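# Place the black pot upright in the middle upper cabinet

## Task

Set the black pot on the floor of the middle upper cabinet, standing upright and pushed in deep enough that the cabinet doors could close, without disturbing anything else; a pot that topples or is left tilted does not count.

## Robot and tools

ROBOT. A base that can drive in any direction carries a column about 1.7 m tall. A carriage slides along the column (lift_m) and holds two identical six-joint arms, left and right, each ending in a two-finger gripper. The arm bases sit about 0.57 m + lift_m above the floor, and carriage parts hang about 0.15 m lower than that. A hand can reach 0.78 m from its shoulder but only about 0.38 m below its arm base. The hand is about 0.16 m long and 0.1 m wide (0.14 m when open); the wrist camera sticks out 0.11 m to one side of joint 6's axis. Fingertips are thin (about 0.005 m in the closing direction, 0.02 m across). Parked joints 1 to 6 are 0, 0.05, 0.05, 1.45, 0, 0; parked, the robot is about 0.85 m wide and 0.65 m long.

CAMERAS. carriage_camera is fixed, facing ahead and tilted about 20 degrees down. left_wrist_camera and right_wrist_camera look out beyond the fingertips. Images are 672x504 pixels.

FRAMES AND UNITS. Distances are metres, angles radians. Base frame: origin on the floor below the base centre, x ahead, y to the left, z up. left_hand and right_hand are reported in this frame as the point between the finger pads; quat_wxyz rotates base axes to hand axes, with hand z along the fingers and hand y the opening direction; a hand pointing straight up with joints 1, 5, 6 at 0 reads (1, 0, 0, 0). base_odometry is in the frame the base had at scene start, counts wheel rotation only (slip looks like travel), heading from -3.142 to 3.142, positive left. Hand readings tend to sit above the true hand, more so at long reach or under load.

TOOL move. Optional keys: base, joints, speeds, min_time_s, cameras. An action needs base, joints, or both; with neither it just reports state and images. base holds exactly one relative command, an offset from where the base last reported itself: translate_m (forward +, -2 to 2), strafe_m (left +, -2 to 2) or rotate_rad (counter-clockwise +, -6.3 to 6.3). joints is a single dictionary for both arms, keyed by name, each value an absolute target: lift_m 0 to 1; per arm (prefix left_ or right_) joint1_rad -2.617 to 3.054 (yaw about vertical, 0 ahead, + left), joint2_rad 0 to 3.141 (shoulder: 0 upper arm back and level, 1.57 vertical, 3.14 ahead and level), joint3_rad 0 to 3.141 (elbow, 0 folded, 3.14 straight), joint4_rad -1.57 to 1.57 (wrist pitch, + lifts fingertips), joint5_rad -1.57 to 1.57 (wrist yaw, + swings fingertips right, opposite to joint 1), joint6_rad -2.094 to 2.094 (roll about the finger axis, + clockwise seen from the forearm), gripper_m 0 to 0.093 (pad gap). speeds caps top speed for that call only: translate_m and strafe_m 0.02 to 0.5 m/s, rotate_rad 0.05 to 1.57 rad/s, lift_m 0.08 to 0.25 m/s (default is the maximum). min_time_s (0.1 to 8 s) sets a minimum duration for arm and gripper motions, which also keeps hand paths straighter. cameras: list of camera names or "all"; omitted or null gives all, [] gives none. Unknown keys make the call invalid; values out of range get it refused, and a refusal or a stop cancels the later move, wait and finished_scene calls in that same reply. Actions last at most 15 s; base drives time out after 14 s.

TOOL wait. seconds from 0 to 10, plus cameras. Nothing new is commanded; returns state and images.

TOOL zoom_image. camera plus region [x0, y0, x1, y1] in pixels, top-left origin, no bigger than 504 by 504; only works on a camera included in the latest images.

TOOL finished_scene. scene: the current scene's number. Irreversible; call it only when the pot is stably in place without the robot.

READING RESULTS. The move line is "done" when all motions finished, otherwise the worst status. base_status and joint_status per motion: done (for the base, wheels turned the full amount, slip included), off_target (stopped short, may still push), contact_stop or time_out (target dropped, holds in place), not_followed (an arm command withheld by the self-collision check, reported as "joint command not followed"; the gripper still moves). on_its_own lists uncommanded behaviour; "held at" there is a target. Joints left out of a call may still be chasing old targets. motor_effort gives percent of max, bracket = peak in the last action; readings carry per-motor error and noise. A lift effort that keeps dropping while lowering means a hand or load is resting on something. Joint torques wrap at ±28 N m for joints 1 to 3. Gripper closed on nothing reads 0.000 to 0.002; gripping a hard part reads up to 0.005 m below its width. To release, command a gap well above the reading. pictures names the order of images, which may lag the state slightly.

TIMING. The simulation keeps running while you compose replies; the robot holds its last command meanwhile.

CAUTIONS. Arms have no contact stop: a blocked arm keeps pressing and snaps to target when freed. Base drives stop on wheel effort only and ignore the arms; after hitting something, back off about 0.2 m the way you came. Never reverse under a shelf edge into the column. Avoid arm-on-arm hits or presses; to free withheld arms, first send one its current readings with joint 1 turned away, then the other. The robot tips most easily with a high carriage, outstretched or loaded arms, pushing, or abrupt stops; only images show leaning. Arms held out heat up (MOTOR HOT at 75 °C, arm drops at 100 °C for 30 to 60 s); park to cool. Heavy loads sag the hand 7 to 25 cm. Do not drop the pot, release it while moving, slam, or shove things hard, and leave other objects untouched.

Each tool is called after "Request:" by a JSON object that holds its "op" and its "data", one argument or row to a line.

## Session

Request:
{"op": "move", "data": {

}}

Scene clock: 0.00 s.
Joint torques (N m): no reading
base_odometry: x=+0.000 y=+0.000 heading=+0.000
base_status: not commanded
joint_positions: lift_m=+0.300 left_joint1_rad=-0.007 left_joint2_rad=+0.044 left_joint3_rad=+0.027 left_joint4_rad=+1.460 left_joint5_rad=-0.018 left_joint6_rad=+0.017 left_gripper_m=+0.09396 right_joint1_rad=-0.002 right_joint2_rad=+0.059 right_joint3_rad=+0.042 right_joint4_rad=+1.500 right_joint5_rad=+0.048 right_joint6_rad=-0.029 right_gripper_m=+0.09396
joint_status: not commanded
motor_effort: lift_m=+23 drive_wheels=-2
left_hand: x=+0.2562 y=+0.3063 z=+1.2991 quat_wxyz=(+0.998, -0.008, +0.064, +0.006) (m; base frame)
right_hand: x=+0.2467 y=-0.3118 z=+1.3037 quat_wxyz=(+0.999, +0.023, +0.044, -0.017) (m; base frame)
pictures: carriage_camera, left_wrist_camera, right_wrist_camera

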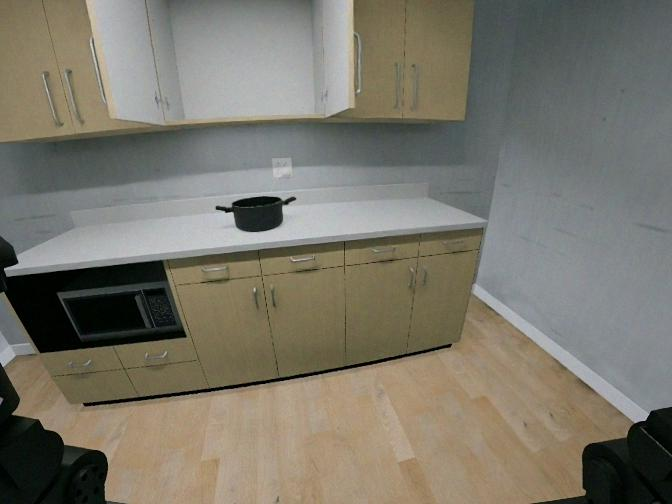

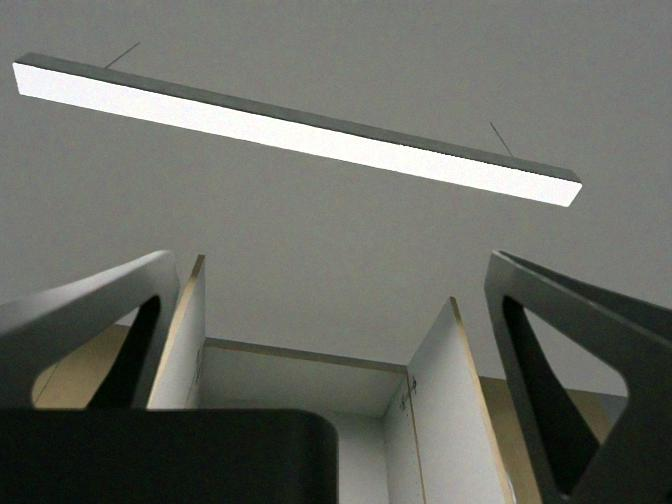

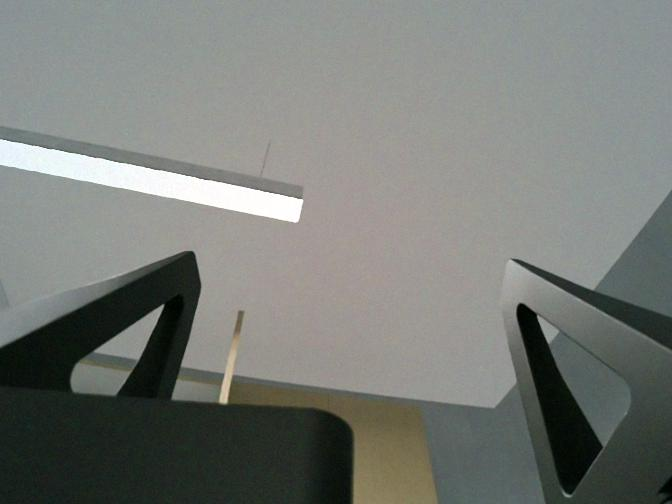

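Request:
{"op": "zoom_image", "data": {
  "camera": "carriage_camera",
  "region": [190, 170, 330, 260]
}}

Request:
{"op": "zoom_image", "data": {
  "camera": "carriage_camera",
  "region": [60, 0, 420, 270]
}}

Scaled by 3.600 from the camera's 672x504 image, which has a finer 960x720 frame.

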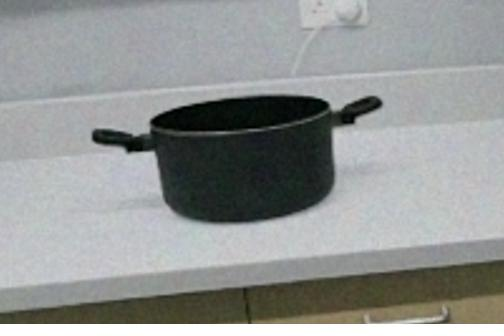

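Scaled by 1.400 from the camera's 672x504 image, which has a finer 960x720 frame.

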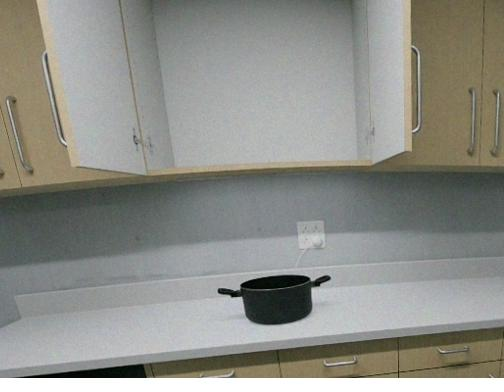

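Request:
{"op": "move", "data": {
  "base": {"rotate_rad": 0.384},
  "speeds": {"rotate_rad": 0.8},
  "joints": {"lift_m": 0.28},
  "cameras": []
}}

Request:
{"op": "move", "data": {
  "base": {"strafe_m": -0.174},
  "speeds": {"strafe_m": 0.3},
  "cameras": ["carriage_camera"]
}}

Request:
{"op": "zoom_image", "data": {
  "camera": "carriage_camera",
  "region": [266, 160, 406, 260]
}}

Scene clock: 17.13 s.
Joint torques (N m): left_arm=[-0.1 4.53 5.61 -0.16 0.04 0.04] | right_arm=[-0.1 4.55 5.04 -0.34 -0.04 -0.02]
move: done
base_odometry: x=+0.000 y=+0.000 heading=+0.384
base_status: done
joint_positions: lift_m=+0.280 left_joint1_rad=-0.007 left_joint2_rad=+0.044 left_joint3_rad=+0.027 left_joint4_rad=+1.460 left_joint5_rad=-0.018 left_joint6_rad=+0.017 left_gripper_m=+0.09396 right_joint1_rad=-0.002 right_joint2_rad=+0.059 right_joint3_rad=+0.042 right_joint4_rad=+1.500 right_joint5_rad=+0.048 right_joint6_rad=-0.029 right_gripper_m=+0.09396
joint_status: all done
motor_effort: lift_m=+21(22) drive_wheels=+3(11)
left_hand: x=+0.2562 y=+0.3063 z=+1.2793 quat_wxyz=(+0.998, -0.008, +0.064, +0.006) (m; base frame)
right_hand: x=+0.2466 y=-0.3118 z=+1.2839 quat_wxyz=(+0.999, +0.023, +0.044, -0.017) (m; base frame)
pictures: none
No camera images: "cameras" was empty.

Scene clock: 19.17 s.
Joint torques (N m): left_arm=[-0.14 4.53 5.64 -0.16 0.05 0.05] | right_arm=[-0.2 4.57 5.08 -0.36 -0.06 -0.01]
move: done
base_odometry: x=+0.065 y=-0.161 heading=+0.385
base_status: done
joint_positions: lift_m=+0.280 left_joint1_rad=-0.006 left_joint2_rad=+0.044 left_joint3_rad=+0.027 left_joint4_rad=+1.460 left_joint5_rad=-0.018 left_joint6_rad=+0.017 left_gripper_m=+0.09396 right_joint1_rad=-0.002 right_joint2_rad=+0.059 right_joint3_rad=+0.042 right_joint4_rad=+1.500 right_joint5_rad=+0.048 right_joint6_rad=-0.029 right_gripper_m=+0.09396
joint_status: not commanded
motor_effort: lift_m=+21(21) drive_wheels=-7(12)
left_hand: x=+0.2562 y=+0.3063 z=+1.2793 quat_wxyz=(+0.998, -0.008, +0.064, +0.006) (m; base frame)
right_hand: x=+0.2466 y=-0.3117 z=+1.2839 quat_wxyz=(+0.999, +0.023, +0.044, -0.016) (m; base frame)
pictures: carriage_camera

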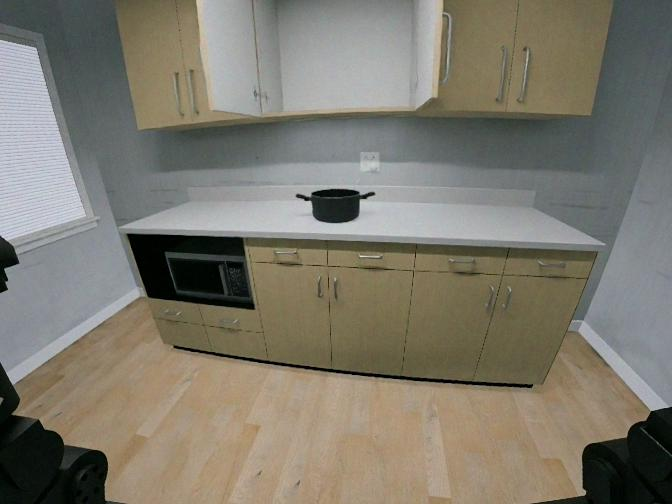

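Scaled by 3.600 from the camera's 672x504 image, which has a finer 960x720 frame.

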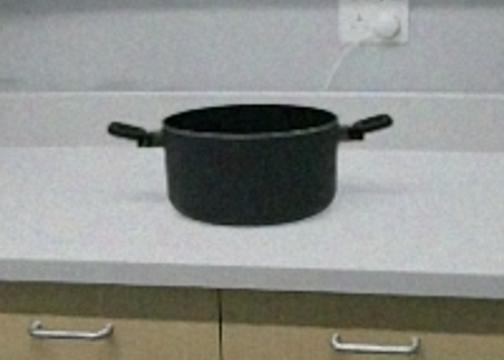

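Request:
{"op": "move", "data": {
  "base": {"translate_m": 0.5},
  "speeds": {"translate_m": 0.25},
  "joints": {"lift_m": 0.285, "left_joint1_rad": -0.316, "left_joint2_rad": 2.157, "left_joint3_rad": 1.195, "left_joint4_rad": 0.962, "left_joint5_rad": -0.316, "left_joint6_rad": -1.2, "right_joint1_rad": 0.316, "right_joint2_rad": 2.157, "right_joint3_rad": 1.195, "right_joint4_rad": 0.962, "right_joint5_rad": 0.316, "right_joint6_rad": 1.2, "left_gripper_m": 0.09, "right_gripper_m": 0.09},
  "min_time_s": 2.2
}}

Scene clock: 27.57 s.
Joint torques (N m): left_arm=[-0.7 -13.29 8.01 2.3 -0.07 -0.03] | right_arm=[0.35 -12.29 7.62 2.07 0.16 0.07]
move: done
base_odometry: x=+0.529 y=+0.026 heading=+0.384
base_status: done
joint_positions: lift_m=+0.285 left_joint1_rad=-0.310 left_joint2_rad=+2.154 left_joint3_rad=+1.170 left_joint4_rad=+0.962 left_joint5_rad=-0.305 left_joint6_rad=-1.188 left_gripper_m=+0.09012 right_joint1_rad=+0.311 right_joint2_rad=+2.160 right_joint3_rad=+1.166 right_joint4_rad=+0.955 right_joint5_rad=+0.302 right_joint6_rad=+1.186 right_gripper_m=+0.09012
joint_status: all done
motor_effort: lift_m=+24(29) drive_wheels=-5(11)
left_hand: x=+0.7994 y=+0.1731 z=+1.0167 quat_wxyz=(+0.580, -0.397, +0.594, -0.391) (m; base frame)
right_hand: x=+0.7987 y=-0.1723 z=+1.0101 quat_wxyz=(+0.576, +0.396, +0.601, +0.387) (m; base frame)
pictures: carriage_camera, left_wrist_camera, right_wrist_camera

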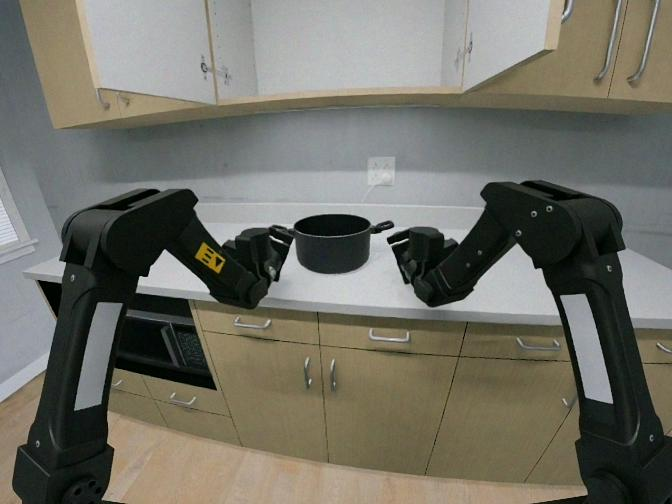

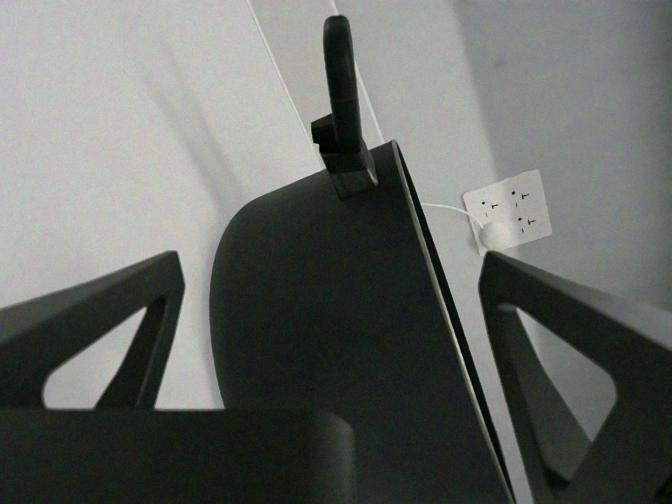

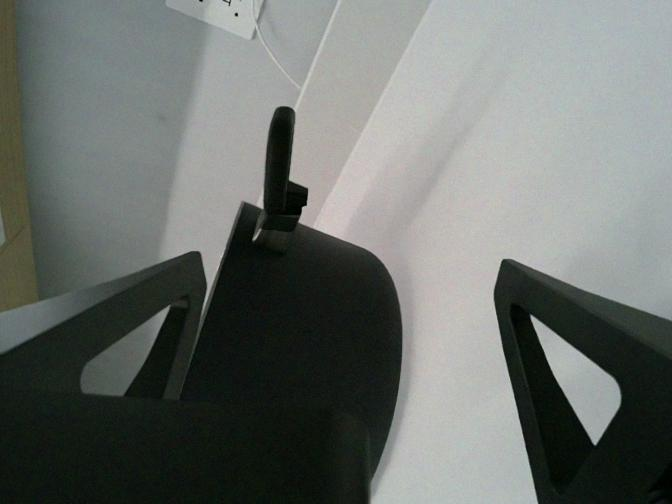

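Request:
{"op": "zoom_image", "data": {
  "camera": "carriage_camera",
  "region": [256, 195, 416, 285]
}}

Scaled by 3.150 from the camera's 672x504 image, which has a finer 960x720 frame.

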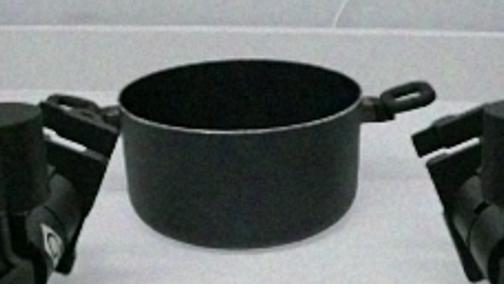

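Request:
{"op": "move", "data": {
  "base": {"strafe_m": 0.024},
  "speeds": {"strafe_m": 0.1},
  "joints": {"lift_m": 0.305, "right_joint3_rad": 1.211},
  "cameras": ["left_wrist_camera", "right_wrist_camera"]
}}

Request:
{"op": "move", "data": {
  "base": {"translate_m": 0.05},
  "speeds": {"translate_m": 0.15},
  "cameras": ["all"]
}}

Scene clock: 38.73 s.
Joint torques (N m): left_arm=[-0.4 -14.11 7.27 2.35 -0.05 -0.03] | right_arm=[-0.23 -13.09 6.97 2.07 0.12 0.06]
move: done
base_odometry: x=+0.520 y=+0.048 heading=+0.384
base_status: done
joint_positions: lift_m=+0.305 left_joint1_rad=-0.312 left_joint2_rad=+2.161 left_joint3_rad=+1.178 left_joint4_rad=+0.957 left_joint5_rad=-0.307 left_joint6_rad=-1.189 left_gripper_m=+0.09012 right_joint1_rad=+0.316 right_joint2_rad=+2.166 right_joint3_rad=+1.190 right_joint4_rad=+0.954 right_joint5_rad=+0.305 right_joint6_rad=+1.187 right_gripper_m=+0.09012
joint_status: all done
motor_effort: lift_m=+23(28) drive_wheels=+0(7)
left_hand: x=+0.8006 y=+0.1715 z=+1.0353 quat_wxyz=(+0.579, -0.397, +0.596, -0.390) (m; base frame)
right_hand: x=+0.8021 y=-0.1681 z=+1.0367 quat_wxyz=(+0.579, +0.394, +0.596, +0.393) (m; base frame)
pictures: left_wrist_camera, right_wrist_camera

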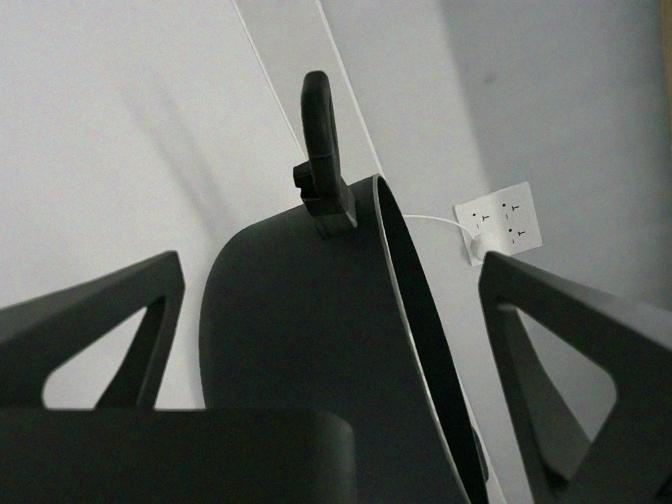

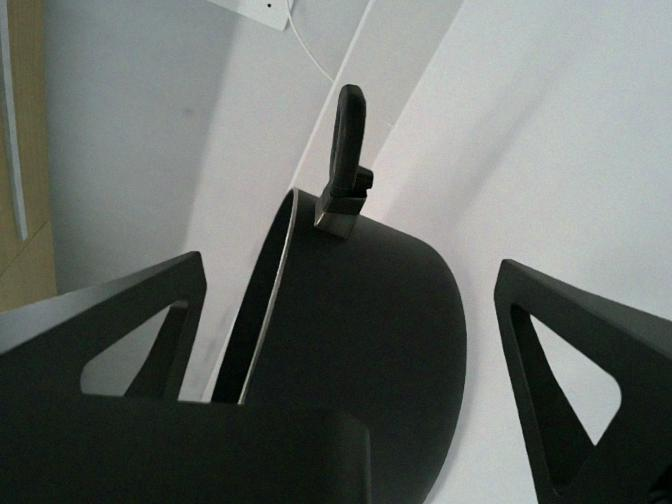

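Scene clock: 39.90 s.
Joint torques (N m): left_arm=[-0.4 -14.04 7.28 2.35 -0.04 -0.01] | right_arm=[-0.23 -13.07 7.06 2.09 0.12 0.06]
move: done
base_odometry: x=+0.566 y=+0.067 heading=+0.384
base_status: done
joint_positions: lift_m=+0.305 left_joint1_rad=-0.313 left_joint2_rad=+2.161 left_joint3_rad=+1.178 left_joint4_rad=+0.957 left_joint5_rad=-0.308 left_joint6_rad=-1.189 left_gripper_m=+0.09012 right_joint1_rad=+0.316 right_joint2_rad=+2.166 right_joint3_rad=+1.190 right_joint4_rad=+0.953 right_joint5_rad=+0.305 right_joint6_rad=+1.187 right_gripper_m=+0.09012
joint_status: not commanded
motor_effort: lift_m=+23(23) drive_wheels=-6(10)
left_hand: x=+0.8006 y=+0.1713 z=+1.0353 quat_wxyz=(+0.579, -0.397, +0.596, -0.390) (m; base frame)
right_hand: x=+0.8021 y=-0.1681 z=+1.0365 quat_wxyz=(+0.579, +0.394, +0.596, +0.392) (m; base frame)
pictures: carriage_camera, left_wrist_camera, right_wrist_camera

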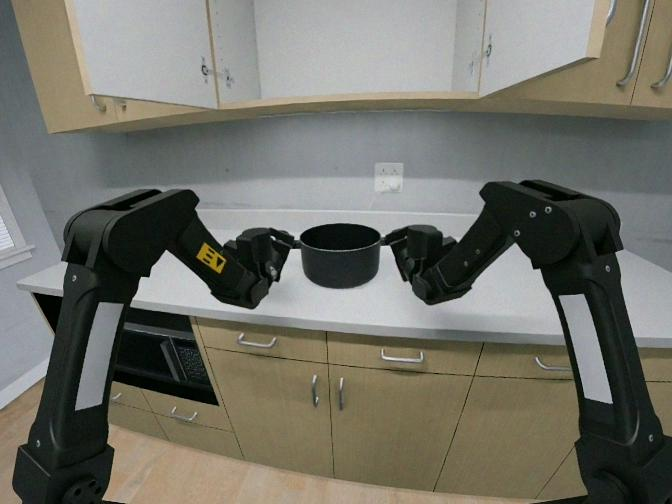

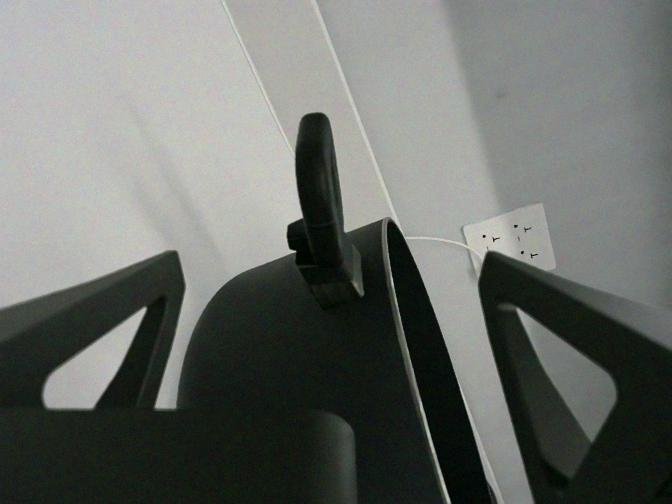

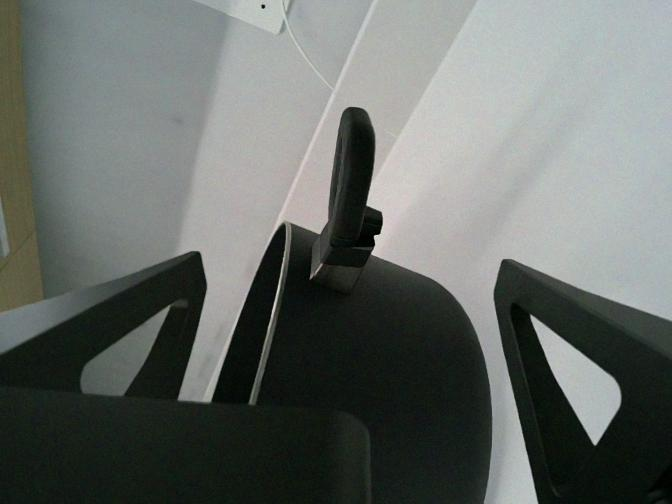

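Request:
{"op": "move", "data": {
  "base": {"translate_m": 0.092},
  "speeds": {"translate_m": 0.12},
  "joints": {"lift_m": 0.299},
  "cameras": ["left_wrist_camera", "right_wrist_camera"]
}}

Scene clock: 42.47 s.
Joint torques (N m): left_arm=[-0.31 -14.3 7.38 2.41 -0.05 -0.01] | right_arm=[-0.23 -13.12 7.1 2.12 0.14 0.07]
move: done
base_odometry: x=+0.652 y=+0.102 heading=+0.385
base_status: done
joint_positions: lift_m=+0.299 left_joint1_rad=-0.313 left_joint2_rad=+2.163 left_joint3_rad=+1.178 left_joint4_rad=+0.953 left_joint5_rad=-0.308 left_joint6_rad=-1.189 left_gripper_m=+0.09012 right_joint1_rad=+0.316 right_joint2_rad=+2.167 right_joint3_rad=+1.190 right_joint4_rad=+0.949 right_joint5_rad=+0.305 right_joint6_rad=+1.187 right_gripper_m=+0.09012
joint_status: all done
motor_effort: lift_m=+21(21) drive_wheels=-5(10)
left_hand: x=+0.8005 y=+0.1709 z=+1.0276 quat_wxyz=(+0.578, -0.397, +0.598, -0.389) (m; base frame)
right_hand: x=+0.8022 y=-0.1681 z=+1.0290 quat_wxyz=(+0.578, +0.395, +0.598, +0.391) (m; base frame)
pictures: left_wrist_camera, right_wrist_camera

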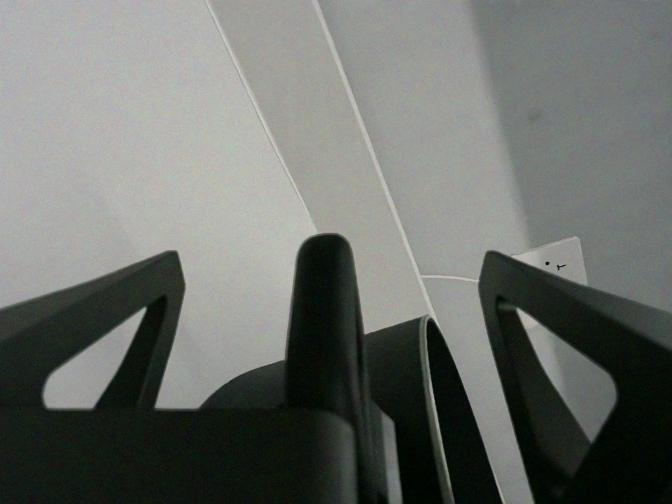

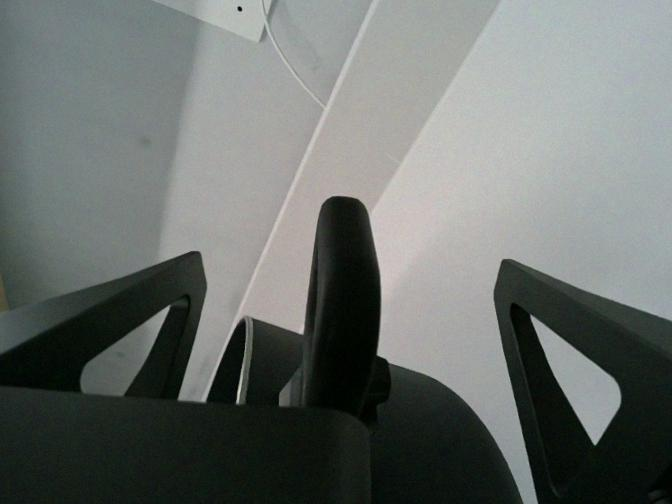

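Request:
{"op": "move", "data": {
  "cameras": ["carriage_camera"]
}}

Request:
{"op": "zoom_image", "data": {
  "camera": "carriage_camera",
  "region": [256, 205, 416, 325]
}}

Scene clock: 45.60 s.
Joint torques (N m): left_arm=[-0.31 -14.3 7.34 2.42 -0.06 -0.02] | right_arm=[-0.1 -13.08 6.95 2.13 0.13 0.06]
base_odometry: x=+0.651 y=+0.102 heading=+0.385
base_status: done
joint_positions: lift_m=+0.299 left_joint1_rad=-0.313 left_joint2_rad=+2.163 left_joint3_rad=+1.178 left_joint4_rad=+0.953 left_joint5_rad=-0.308 left_joint6_rad=-1.189 left_gripper_m=+0.09012 right_joint1_rad=+0.316 right_joint2_rad=+2.167 right_joint3_rad=+1.190 right_joint4_rad=+0.949 right_joint5_rad=+0.305 right_joint6_rad=+1.187 right_gripper_m=+0.09012
joint_status: all done
motor_effort: lift_m=+21(21) drive_wheels=-5(10)
left_hand: x=+0.8005 y=+0.1709 z=+1.0276 quat_wxyz=(+0.578, -0.397, +0.598, -0.389) (m; base frame)
right_hand: x=+0.8022 y=-0.1681 z=+1.0290 quat_wxyz=(+0.578, +0.395, +0.598, +0.391) (m; base frame)
pictures: carriage_camera

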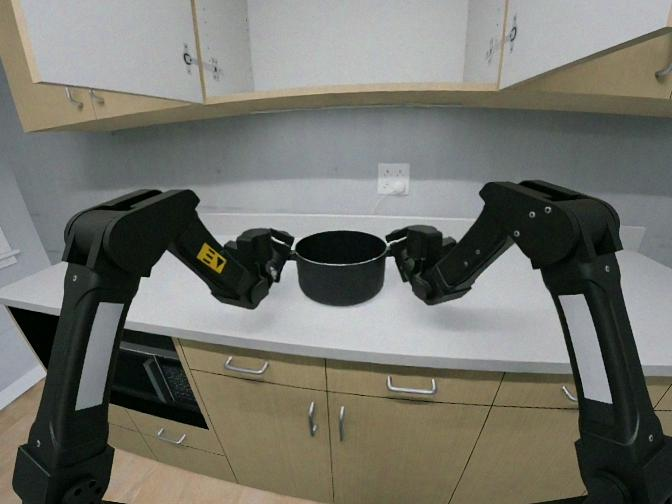

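Scaled by 3.150 from the camera's 672x504 image, which has a finer 960x720 frame.

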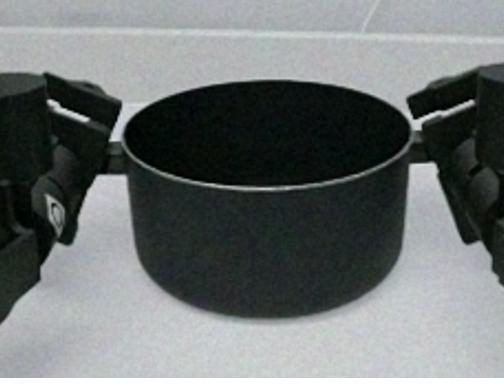

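Request:
{"op": "move", "data": {
  "joints": {"right_joint1_rad": 0.302, "right_joint2_rad": 2.215, "right_joint3_rad": 1.324, "right_joint4_rad": 0.93, "right_joint5_rad": 0.302},
  "min_time_s": 1.0,
  "cameras": ["left_wrist_camera", "right_wrist_camera"]
}}

Scene clock: 51.37 s.
Joint torques (N m): left_arm=[-0.29 -14.35 7.34 2.4 -0.07 -0.04] | right_arm=[-0.54 -12.42 7.94 2.03 -0.05 0.06]
move: done
base_odometry: x=+0.651 y=+0.102 heading=+0.385
base_status: not commanded
joint_positions: lift_m=+0.299 left_joint1_rad=-0.313 left_joint2_rad=+2.163 left_joint3_rad=+1.178 left_joint4_rad=+0.953 left_joint5_rad=-0.308 left_joint6_rad=-1.189 left_gripper_m=+0.09012 right_joint1_rad=+0.308 right_joint2_rad=+2.211 right_joint3_rad=+1.292 right_joint4_rad=+0.928 right_joint5_rad=+0.305 right_joint6_rad=+1.187 right_gripper_m=+0.09012
joint_status: all done
motor_effort: lift_m=+21(21) drive_wheels=-6(6)
left_hand: x=+0.8005 y=+0.1709 z=+1.0276 quat_wxyz=(+0.578, -0.397, +0.598, -0.389) (m; base frame)
right_hand: x=+0.8215 y=-0.1674 z=+1.0421 quat_wxyz=(+0.588, +0.394, +0.584, +0.399) (m; base frame)
pictures: left_wrist_camera, right_wrist_camera

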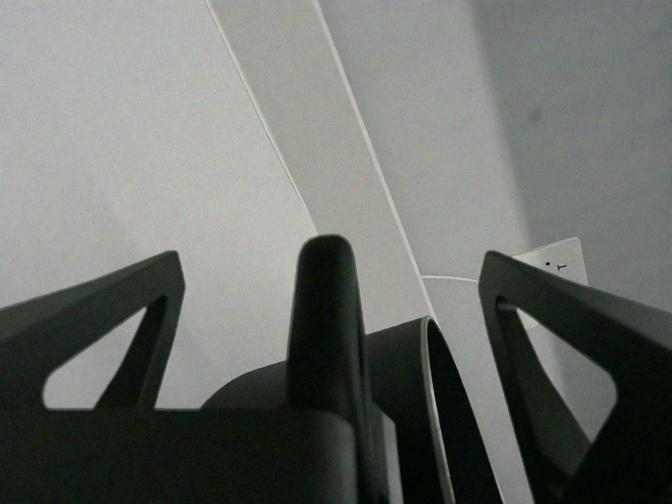

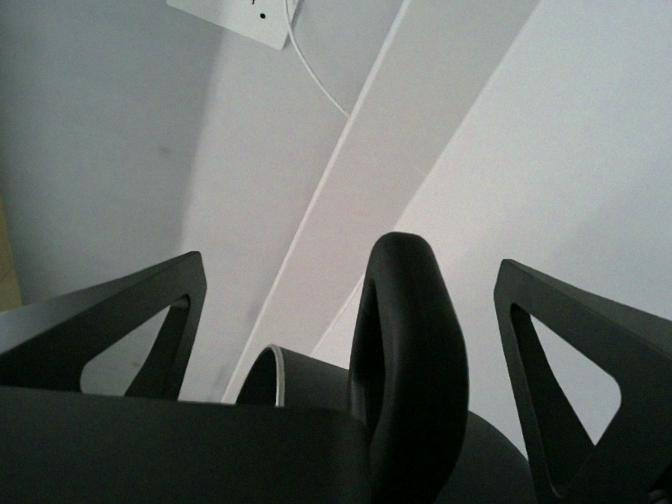

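Request:
{"op": "move", "data": {
  "joints": {"right_joint2_rad": 2.235, "right_joint4_rad": 0.91},
  "min_time_s": 0.6,
  "cameras": ["right_wrist_camera"]
}}

Request:
{"op": "move", "data": {
  "joints": {"left_gripper_m": 0.045, "right_gripper_m": 0.045},
  "min_time_s": 0.6,
  "cameras": ["left_wrist_camera", "right_wrist_camera"]
}}

Scene clock: 54.10 s.
Joint torques (N m): left_arm=[-0.35 -14.35 7.35 2.38 -0.05 -0.02] | right_arm=[-0.55 -12.72 7.95 2.01 -0.05 0.05]
move: done
base_odometry: x=+0.651 y=+0.102 heading=+0.385
base_status: not commanded
joint_positions: lift_m=+0.299 left_joint1_rad=-0.313 left_joint2_rad=+2.163 left_joint3_rad=+1.178 left_joint4_rad=+0.953 left_joint5_rad=-0.308 left_joint6_rad=-1.189 left_gripper_m=+0.09012 right_joint1_rad=+0.308 right_joint2_rad=+2.233 right_joint3_rad=+1.293 right_joint4_rad=+0.908 right_joint5_rad=+0.305 right_joint6_rad=+1.187 right_gripper_m=+0.09012
joint_status: all done
motor_effort: lift_m=+21(21) drive_wheels=-5(6)
left_hand: x=+0.8005 y=+0.1709 z=+1.0276 quat_wxyz=(+0.578, -0.397, +0.598, -0.389) (m; base frame)
right_hand: x=+0.8227 y=-0.1671 z=+1.0248 quat_wxyz=(+0.579, +0.398, +0.598, +0.387) (m; base frame)
pictures: right_wrist_camera

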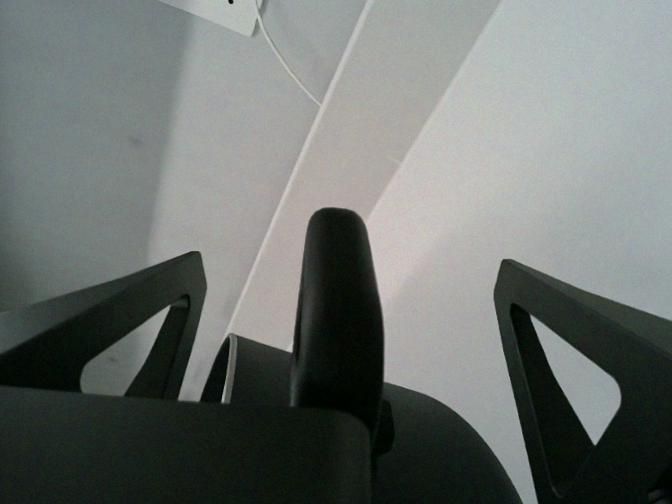

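Scene clock: 55.00 s.
Joint torques (N m): left_arm=[-0.32 -14.31 7.3 2.41 -0.05 -0.03] | right_arm=[-0.51 -12.57 7.2 1.79 0.01 -0.01]
move: done
base_odometry: x=+0.651 y=+0.102 heading=+0.385
base_status: not commanded
joint_positions: lift_m=+0.299 left_joint1_rad=-0.313 left_joint2_rad=+2.163 left_joint3_rad=+1.178 left_joint4_rad=+0.953 left_joint5_rad=-0.308 left_joint6_rad=-1.189 left_gripper_m=+0.04512 right_joint1_rad=+0.308 right_joint2_rad=+2.233 right_joint3_rad=+1.303 right_joint4_rad=+0.926 right_joint5_rad=+0.301 right_joint6_rad=+1.191 right_gripper_m=+0.04523
joint_status: all done
motor_effort: lift_m=+21(21) drive_wheels=-5(7)
left_hand: x=+0.8005 y=+0.1709 z=+1.0276 quat_wxyz=(+0.578, -0.397, +0.598, -0.389) (m; base frame)
right_hand: x=+0.8243 y=-0.1657 z=+1.0334 quat_wxyz=(+0.583, +0.395, +0.588, +0.397) (m; base frame)
pictures: left_wrist_camera, right_wrist_camera

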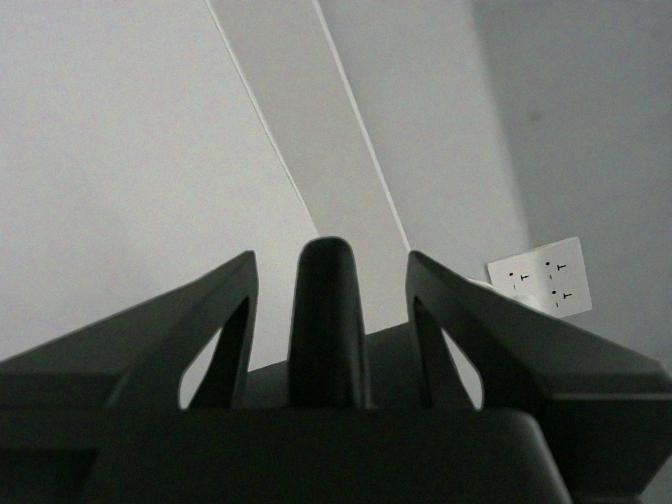

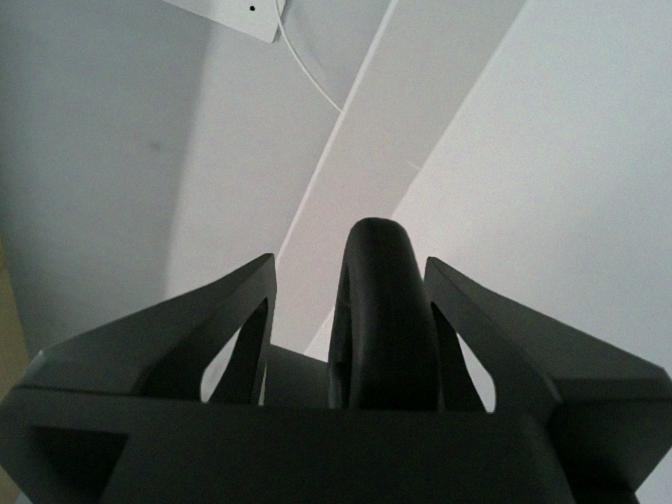

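Request:
{"op": "move", "data": {
  "joints": {"right_joint4_rad": 0.885},
  "min_time_s": 0.6,
  "cameras": ["left_wrist_camera", "right_wrist_camera"]
}}

Scene clock: 59.23 s.
Joint torques (N m): left_arm=[-0.28 -14.35 7.34 2.41 -0.05 -0.02] | right_arm=[-0.59 -12.66 7.13 1.54 0.02 0.01]
move: off_target
base_odometry: x=+0.651 y=+0.102 heading=+0.385
base_status: not commanded
joint_positions: lift_m=+0.299 left_joint1_rad=-0.313 left_joint2_rad=+2.163 left_joint3_rad=+1.178 left_joint4_rad=+0.953 left_joint5_rad=-0.308 left_joint6_rad=-1.189 left_gripper_m=+0.04512 right_joint1_rad=+0.308 right_joint2_rad=+2.233 right_joint3_rad=+1.303 right_joint4_rad=+0.926 right_joint5_rad=+0.301 right_joint6_rad=+1.191 right_gripper_m=+0.04523
joint_status: right_joint4_rad off_target (ended at +0.926, target +0.885)
motor_effort: lift_m=+21(21) drive_wheels=-6(7)
left_hand: x=+0.8005 y=+0.1709 z=+1.0276 quat_wxyz=(+0.578, -0.397, +0.598, -0.389) (m; base frame)
right_hand: x=+0.8243 y=-0.1657 z=+1.0333 quat_wxyz=(+0.583, +0.395, +0.588, +0.397) (m; base frame)
pictures: left_wrist_camera, right_wrist_camera

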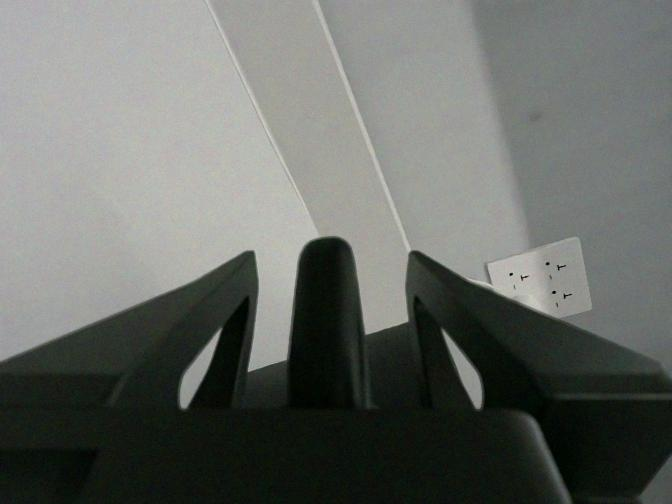

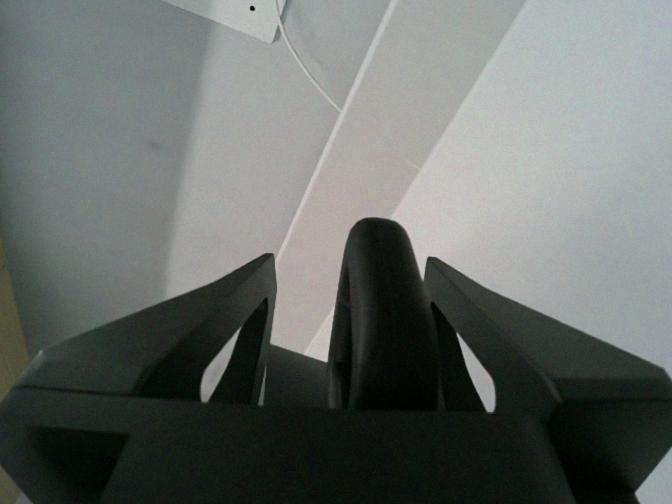

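Request:
{"op": "move", "data": {
  "joints": {"left_gripper_m": 0.028, "right_gripper_m": 0.028},
  "min_time_s": 1.2,
  "cameras": ["left_wrist_camera", "right_wrist_camera"]
}}

Scene clock: 62.80 s.
Joint torques (N m): left_arm=[-0.31 -14.28 7.35 2.42 -0.07 -0.03] | right_arm=[-0.42 -12.79 6.83 1.91 0.01 -0.22]
move: done
base_odometry: x=+0.651 y=+0.102 heading=+0.385
base_status: not commanded
joint_positions: lift_m=+0.299 left_joint1_rad=-0.313 left_joint2_rad=+2.163 left_joint3_rad=+1.178 left_joint4_rad=+0.953 left_joint5_rad=-0.308 left_joint6_rad=-1.189 left_gripper_m=+0.02811 right_joint1_rad=+0.306 right_joint2_rad=+2.235 right_joint3_rad=+1.306 right_joint4_rad=+0.892 right_joint5_rad=+0.303 right_joint6_rad=+1.211 right_gripper_m=+0.02813
joint_status: all done
motor_effort: lift_m=+21(21) drive_wheels=-5(6)
left_hand: x=+0.8005 y=+0.1709 z=+1.0276 quat_wxyz=(+0.578, -0.397, +0.598, -0.389) (m; base frame)
right_hand: x=+0.8250 y=-0.1670 z=+1.0261 quat_wxyz=(+0.573, +0.405, +0.594, +0.393) (m; base frame)
pictures: left_wrist_camera, right_wrist_camera

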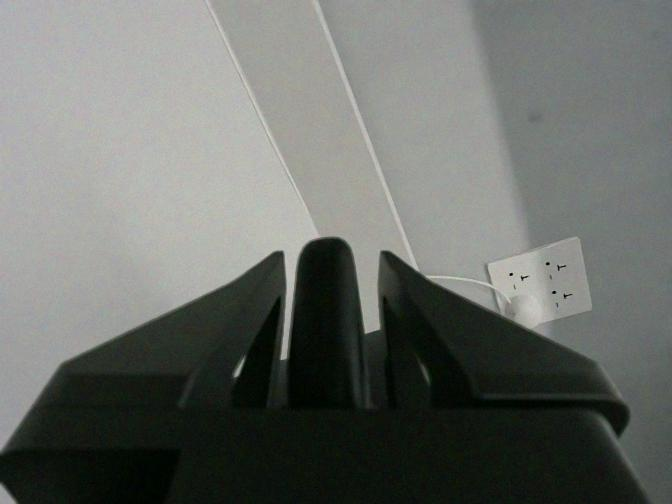

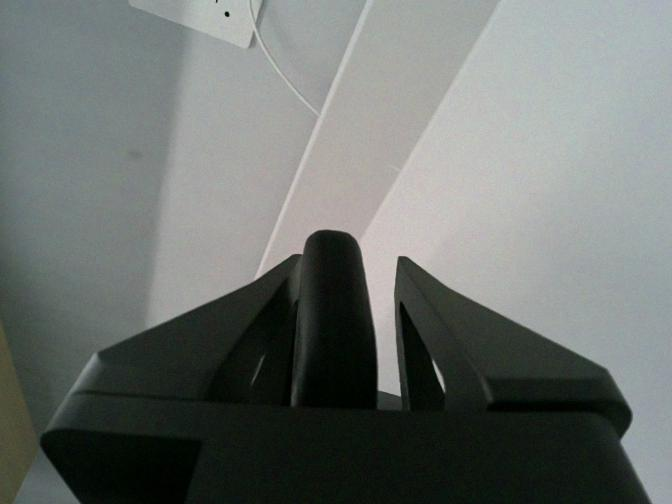

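Request:
{"op": "move", "data": {
  "joints": {"left_gripper_m": 0.02, "right_gripper_m": 0.02, "right_joint4_rad": 0.9},
  "min_time_s": 1.0,
  "cameras": []
}}

Request:
{"op": "move", "data": {
  "joints": {"left_gripper_m": 0.011, "right_gripper_m": 0.011},
  "min_time_s": 1.0,
  "cameras": ["left_wrist_camera", "right_wrist_camera"]
}}

Scene clock: 64.83 s.
Joint torques (N m): left_arm=[-0.29 -14.34 7.31 2.44 -0.03 -0.01] | right_arm=[-0.46 -12.83 6.94 1.95 -0.01 -0.16]
move: done
base_odometry: x=+0.651 y=+0.102 heading=+0.385
base_status: not commanded
joint_positions: lift_m=+0.299 left_joint1_rad=-0.313 left_joint2_rad=+2.163 left_joint3_rad=+1.178 left_joint4_rad=+0.950 left_joint5_rad=-0.310 left_joint6_rad=-1.189 left_gripper_m=+0.02013 right_joint1_rad=+0.306 right_joint2_rad=+2.235 right_joint3_rad=+1.306 right_joint4_rad=+0.904 right_joint5_rad=+0.303 right_joint6_rad=+1.208 right_gripper_m=+0.02107
joint_status: all done
motor_effort: lift_m=+21(21) drive_wheels=-5(6)
left_hand: x=+0.8005 y=+0.1712 z=+1.0268 quat_wxyz=(+0.577, -0.398, +0.598, -0.387) (m; base frame)
right_hand: x=+0.8250 y=-0.1670 z=+1.0290 quat_wxyz=(+0.576, +0.403, +0.591, +0.396) (m; base frame)
pictures: none
No camera images: "cameras" was empty.

Scene clock: 66.13 s.
Joint torques (N m): left_arm=[-0.27 -14.32 7.32 2.44 -0.02 -0.02] | right_arm=[-0.43 -12.81 6.86 1.94 0 -0.17]
move: off_target
base_odometry: x=+0.651 y=+0.102 heading=+0.385
base_status: not commanded
joint_positions: lift_m=+0.299 left_joint1_rad=-0.313 left_joint2_rad=+2.163 left_joint3_rad=+1.178 left_joint4_rad=+0.950 left_joint5_rad=-0.310 left_joint6_rad=-1.189 left_gripper_m=+0.01984 right_joint1_rad=+0.306 right_joint2_rad=+2.235 right_joint3_rad=+1.306 right_joint4_rad=+0.904 right_joint5_rad=+0.303 right_joint6_rad=+1.208 right_gripper_m=+0.02107
joint_status: left_gripper_m off_target (ended at +0.01984, target +0.01100); right_gripper_m off_target (ended at +0.02107, target +0.01100)
motor_effort: lift_m=+21(21) drive_wheels=-5(6)
left_hand: x=+0.8005 y=+0.1712 z=+1.0268 quat_wxyz=(+0.577, -0.398, +0.598, -0.387) (m; base frame)
right_hand: x=+0.8250 y=-0.1670 z=+1.0290 quat_wxyz=(+0.576, +0.403, +0.591, +0.396) (m; base frame)
pictures: left_wrist_camera, right_wrist_camera

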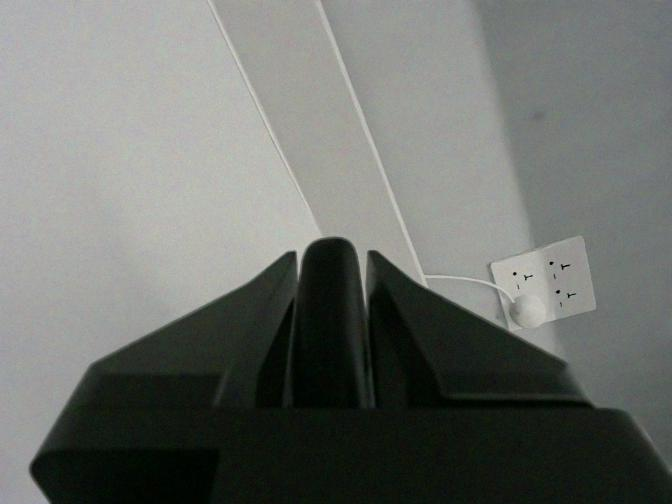

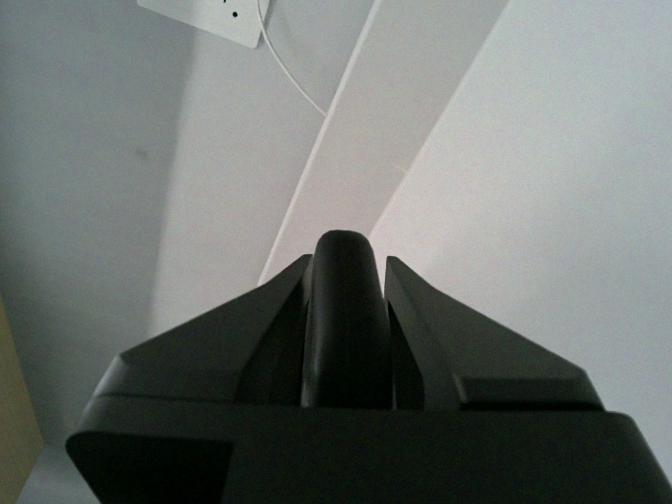

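Request:
{"op": "move", "data": {
  "joints": {"lift_m": 0.34, "left_joint4_rad": 1.12, "right_joint4_rad": 1.07},
  "speeds": {"lift_m": 0.08},
  "min_time_s": 0.8,
  "cameras": ["carriage_camera"]
}}

Scene clock: 67.70 s.
Joint torques (N m): left_arm=[-0.27 -17.77 7.62 4.26 -0.05 -0.03] | right_arm=[-0.44 -16.73 6.74 3.77 0.06 -0.3]
move: off_target
base_odometry: x=+0.651 y=+0.102 heading=+0.385
base_status: not commanded
joint_positions: lift_m=+0.340 left_joint1_rad=-0.313 left_joint2_rad=+2.195 left_joint3_rad=+1.173 left_joint4_rad=+0.947 left_joint5_rad=-0.310 left_joint6_rad=-1.190 left_gripper_m=+0.01974 right_joint1_rad=+0.306 right_joint2_rad=+2.271 right_joint3_rad=+1.306 right_joint4_rad=+0.908 right_joint5_rad=+0.297 right_joint6_rad=+1.219 right_gripper_m=+0.02099
joint_status: left_joint4_rad off_target (ended at +0.947, target +1.120); right_joint4_rad off_target (ended at +0.908, target +1.070); the others done
motor_effort: lift_m=+25(28) drive_wheels=+1(6)
left_hand: x=+0.8005 y=+0.1712 z=+1.0461 quat_wxyz=(+0.568, -0.402, +0.611, -0.377) (m; base frame)
right_hand: x=+0.8262 y=-0.1655 z=+1.0484 quat_wxyz=(+0.565, +0.408, +0.601, +0.391) (m; base frame)
pictures: carriage_camera

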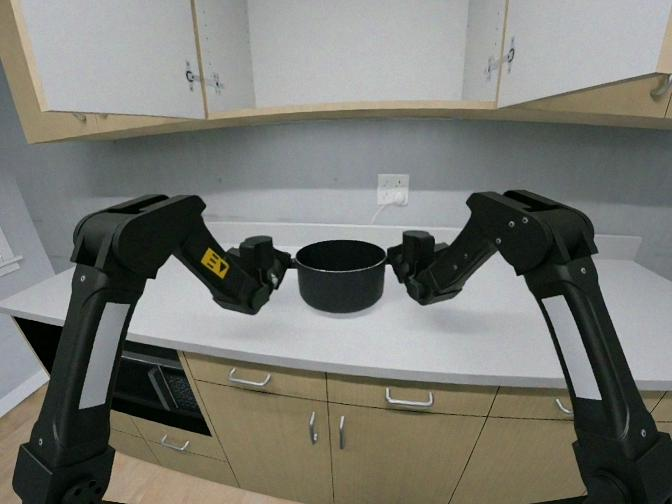

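Request:
{"op": "move", "data": {
  "joints": {"lift_m": 0.42, "left_joint4_rad": 1.16, "right_joint4_rad": 1.11},
  "speeds": {"lift_m": 0.1},
  "min_time_s": 0.8,
  "cameras": ["carriage_camera"]
}}

Scene clock: 69.37 s.
Joint torques (N m): left_arm=[-0.38 -18.61 8.02 4.17 -0.04 -0.02] | right_arm=[-0.39 -17.54 7.25 3.68 0.07 -0.24]
move: off_target
base_odometry: x=+0.651 y=+0.102 heading=+0.385
base_status: not commanded
joint_positions: lift_m=+0.420 left_joint1_rad=-0.313 left_joint2_rad=+2.204 left_joint3_rad=+1.168 left_joint4_rad=+0.996 left_joint5_rad=-0.310 left_joint6_rad=-1.187 left_gripper_m=+0.01974 right_joint1_rad=+0.306 right_joint2_rad=+2.280 right_joint3_rad=+1.300 right_joint4_rad=+0.958 right_joint5_rad=+0.297 right_joint6_rad=+1.215 right_gripper_m=+0.02094
joint_status: left_joint4_rad off_target (ended at +0.997, target +1.160); right_joint4_rad off_target (ended at +0.959, target +1.110); the others done
motor_effort: lift_m=+24(29) drive_wheels=+1(6)
left_hand: x=+0.8004 y=+0.1712 z=+1.1308 quat_wxyz=(+0.577, -0.398, +0.600, -0.386) (m; base frame)
right_hand: x=+0.8256 y=-0.1657 z=+1.1324 quat_wxyz=(+0.574, +0.403, +0.590, +0.400) (m; base frame)
pictures: carriage_camera

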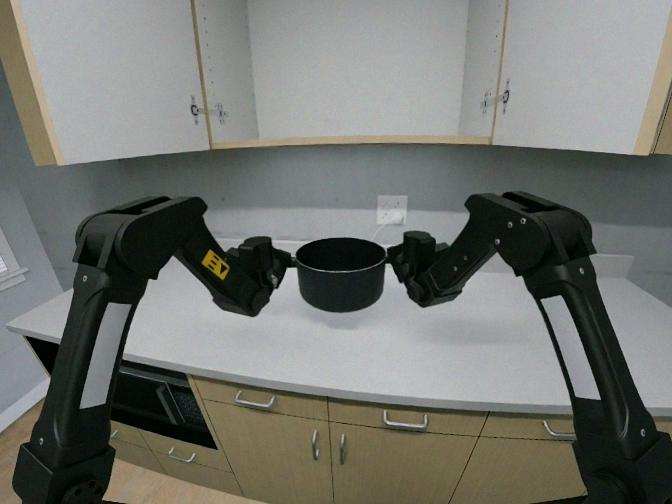

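Request:
{"op": "move", "data": {
  "base": {"translate_m": -0.4},
  "joints": {"lift_m": 0.55, "left_joint4_rad": 1.19, "right_joint4_rad": 1.13},
  "speeds": {"lift_m": 0.1, "translate_m": 0.3},
  "min_time_s": 0.8,
  "cameras": []
}}

Request:
{"op": "move", "data": {
  "base": {"rotate_rad": -0.187},
  "joints": {"lift_m": 0.6},
  "speeds": {"rotate_rad": 0.3, "lift_m": 0.1},
  "cameras": ["carriage_camera"]
}}

Scene clock: 74.70 s.
Joint torques (N m): left_arm=[-0.32 -19.1 7.99 4.17 -0.03 -0.09] | right_arm=[-0.23 -18.03 7.23 3.61 0.12 -0.2]
move: off_target
base_odometry: x=+0.281 y=-0.048 heading=+0.385
base_status: done
joint_positions: lift_m=+0.550 left_joint1_rad=-0.313 left_joint2_rad=+2.209 left_joint3_rad=+1.168 left_joint4_rad=+1.022 left_joint5_rad=-0.310 left_joint6_rad=-1.183 left_gripper_m=+0.01974 right_joint1_rad=+0.304 right_joint2_rad=+2.285 right_joint3_rad=+1.300 right_joint4_rad=+0.983 right_joint5_rad=+0.292 right_joint6_rad=+1.213 right_gripper_m=+0.02091
joint_status: left_joint4_rad off_target (ended at +1.022, target +1.190); right_joint4_rad off_target (ended at +0.983, target +1.130); the others done
motor_effort: lift_m=+24(29) drive_wheels=-3(13)
left_hand: x=+0.8007 y=+0.1712 z=+1.2642 quat_wxyz=(+0.582, -0.395, +0.594, -0.390) (m; base frame)
right_hand: x=+0.8261 y=-0.1663 z=+1.2653 quat_wxyz=(+0.578, +0.400, +0.584, +0.405) (m; base frame)
pictures: none
No camera images: "cameras" was empty.

Scene clock: 76.17 s.
Joint torques (N m): left_arm=[-0.46 -19.17 8.42 4.16 0.01 -0.09] | right_arm=[0.06 -18.35 7.25 3.58 0.16 -0.22]
move: done
base_odometry: x=+0.280 y=-0.048 heading=+0.198
base_status: done
joint_positions: lift_m=+0.600 left_joint1_rad=-0.313 left_joint2_rad=+2.210 left_joint3_rad=+1.163 left_joint4_rad=+1.025 left_joint5_rad=-0.314 left_joint6_rad=-1.183 left_gripper_m=+0.01974 right_joint1_rad=+0.300 right_joint2_rad=+2.288 right_joint3_rad=+1.299 right_joint4_rad=+0.984 right_joint5_rad=+0.288 right_joint6_rad=+1.212 right_gripper_m=+0.02089
joint_status: all done
motor_effort: lift_m=+24(29) drive_wheels=-7(10)
left_hand: x=+0.7998 y=+0.1724 z=+1.3119 quat_wxyz=(+0.582, -0.397, +0.594, -0.388) (m; base frame)
right_hand: x=+0.8266 y=-0.1676 z=+1.3135 quat_wxyz=(+0.578, +0.400, +0.585, +0.405) (m; base frame)
pictures: carriage_camera

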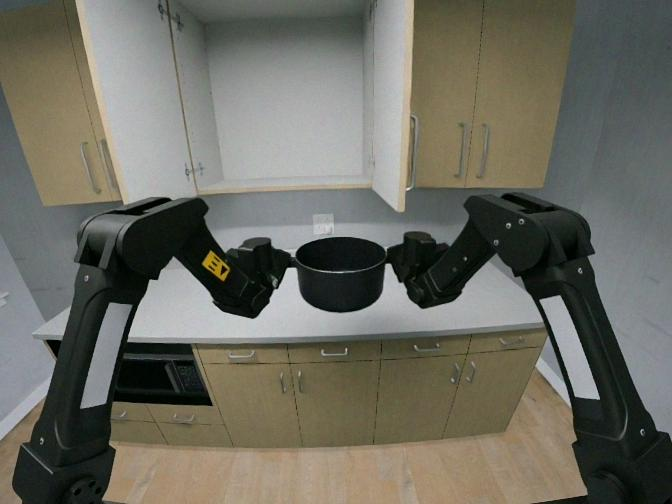

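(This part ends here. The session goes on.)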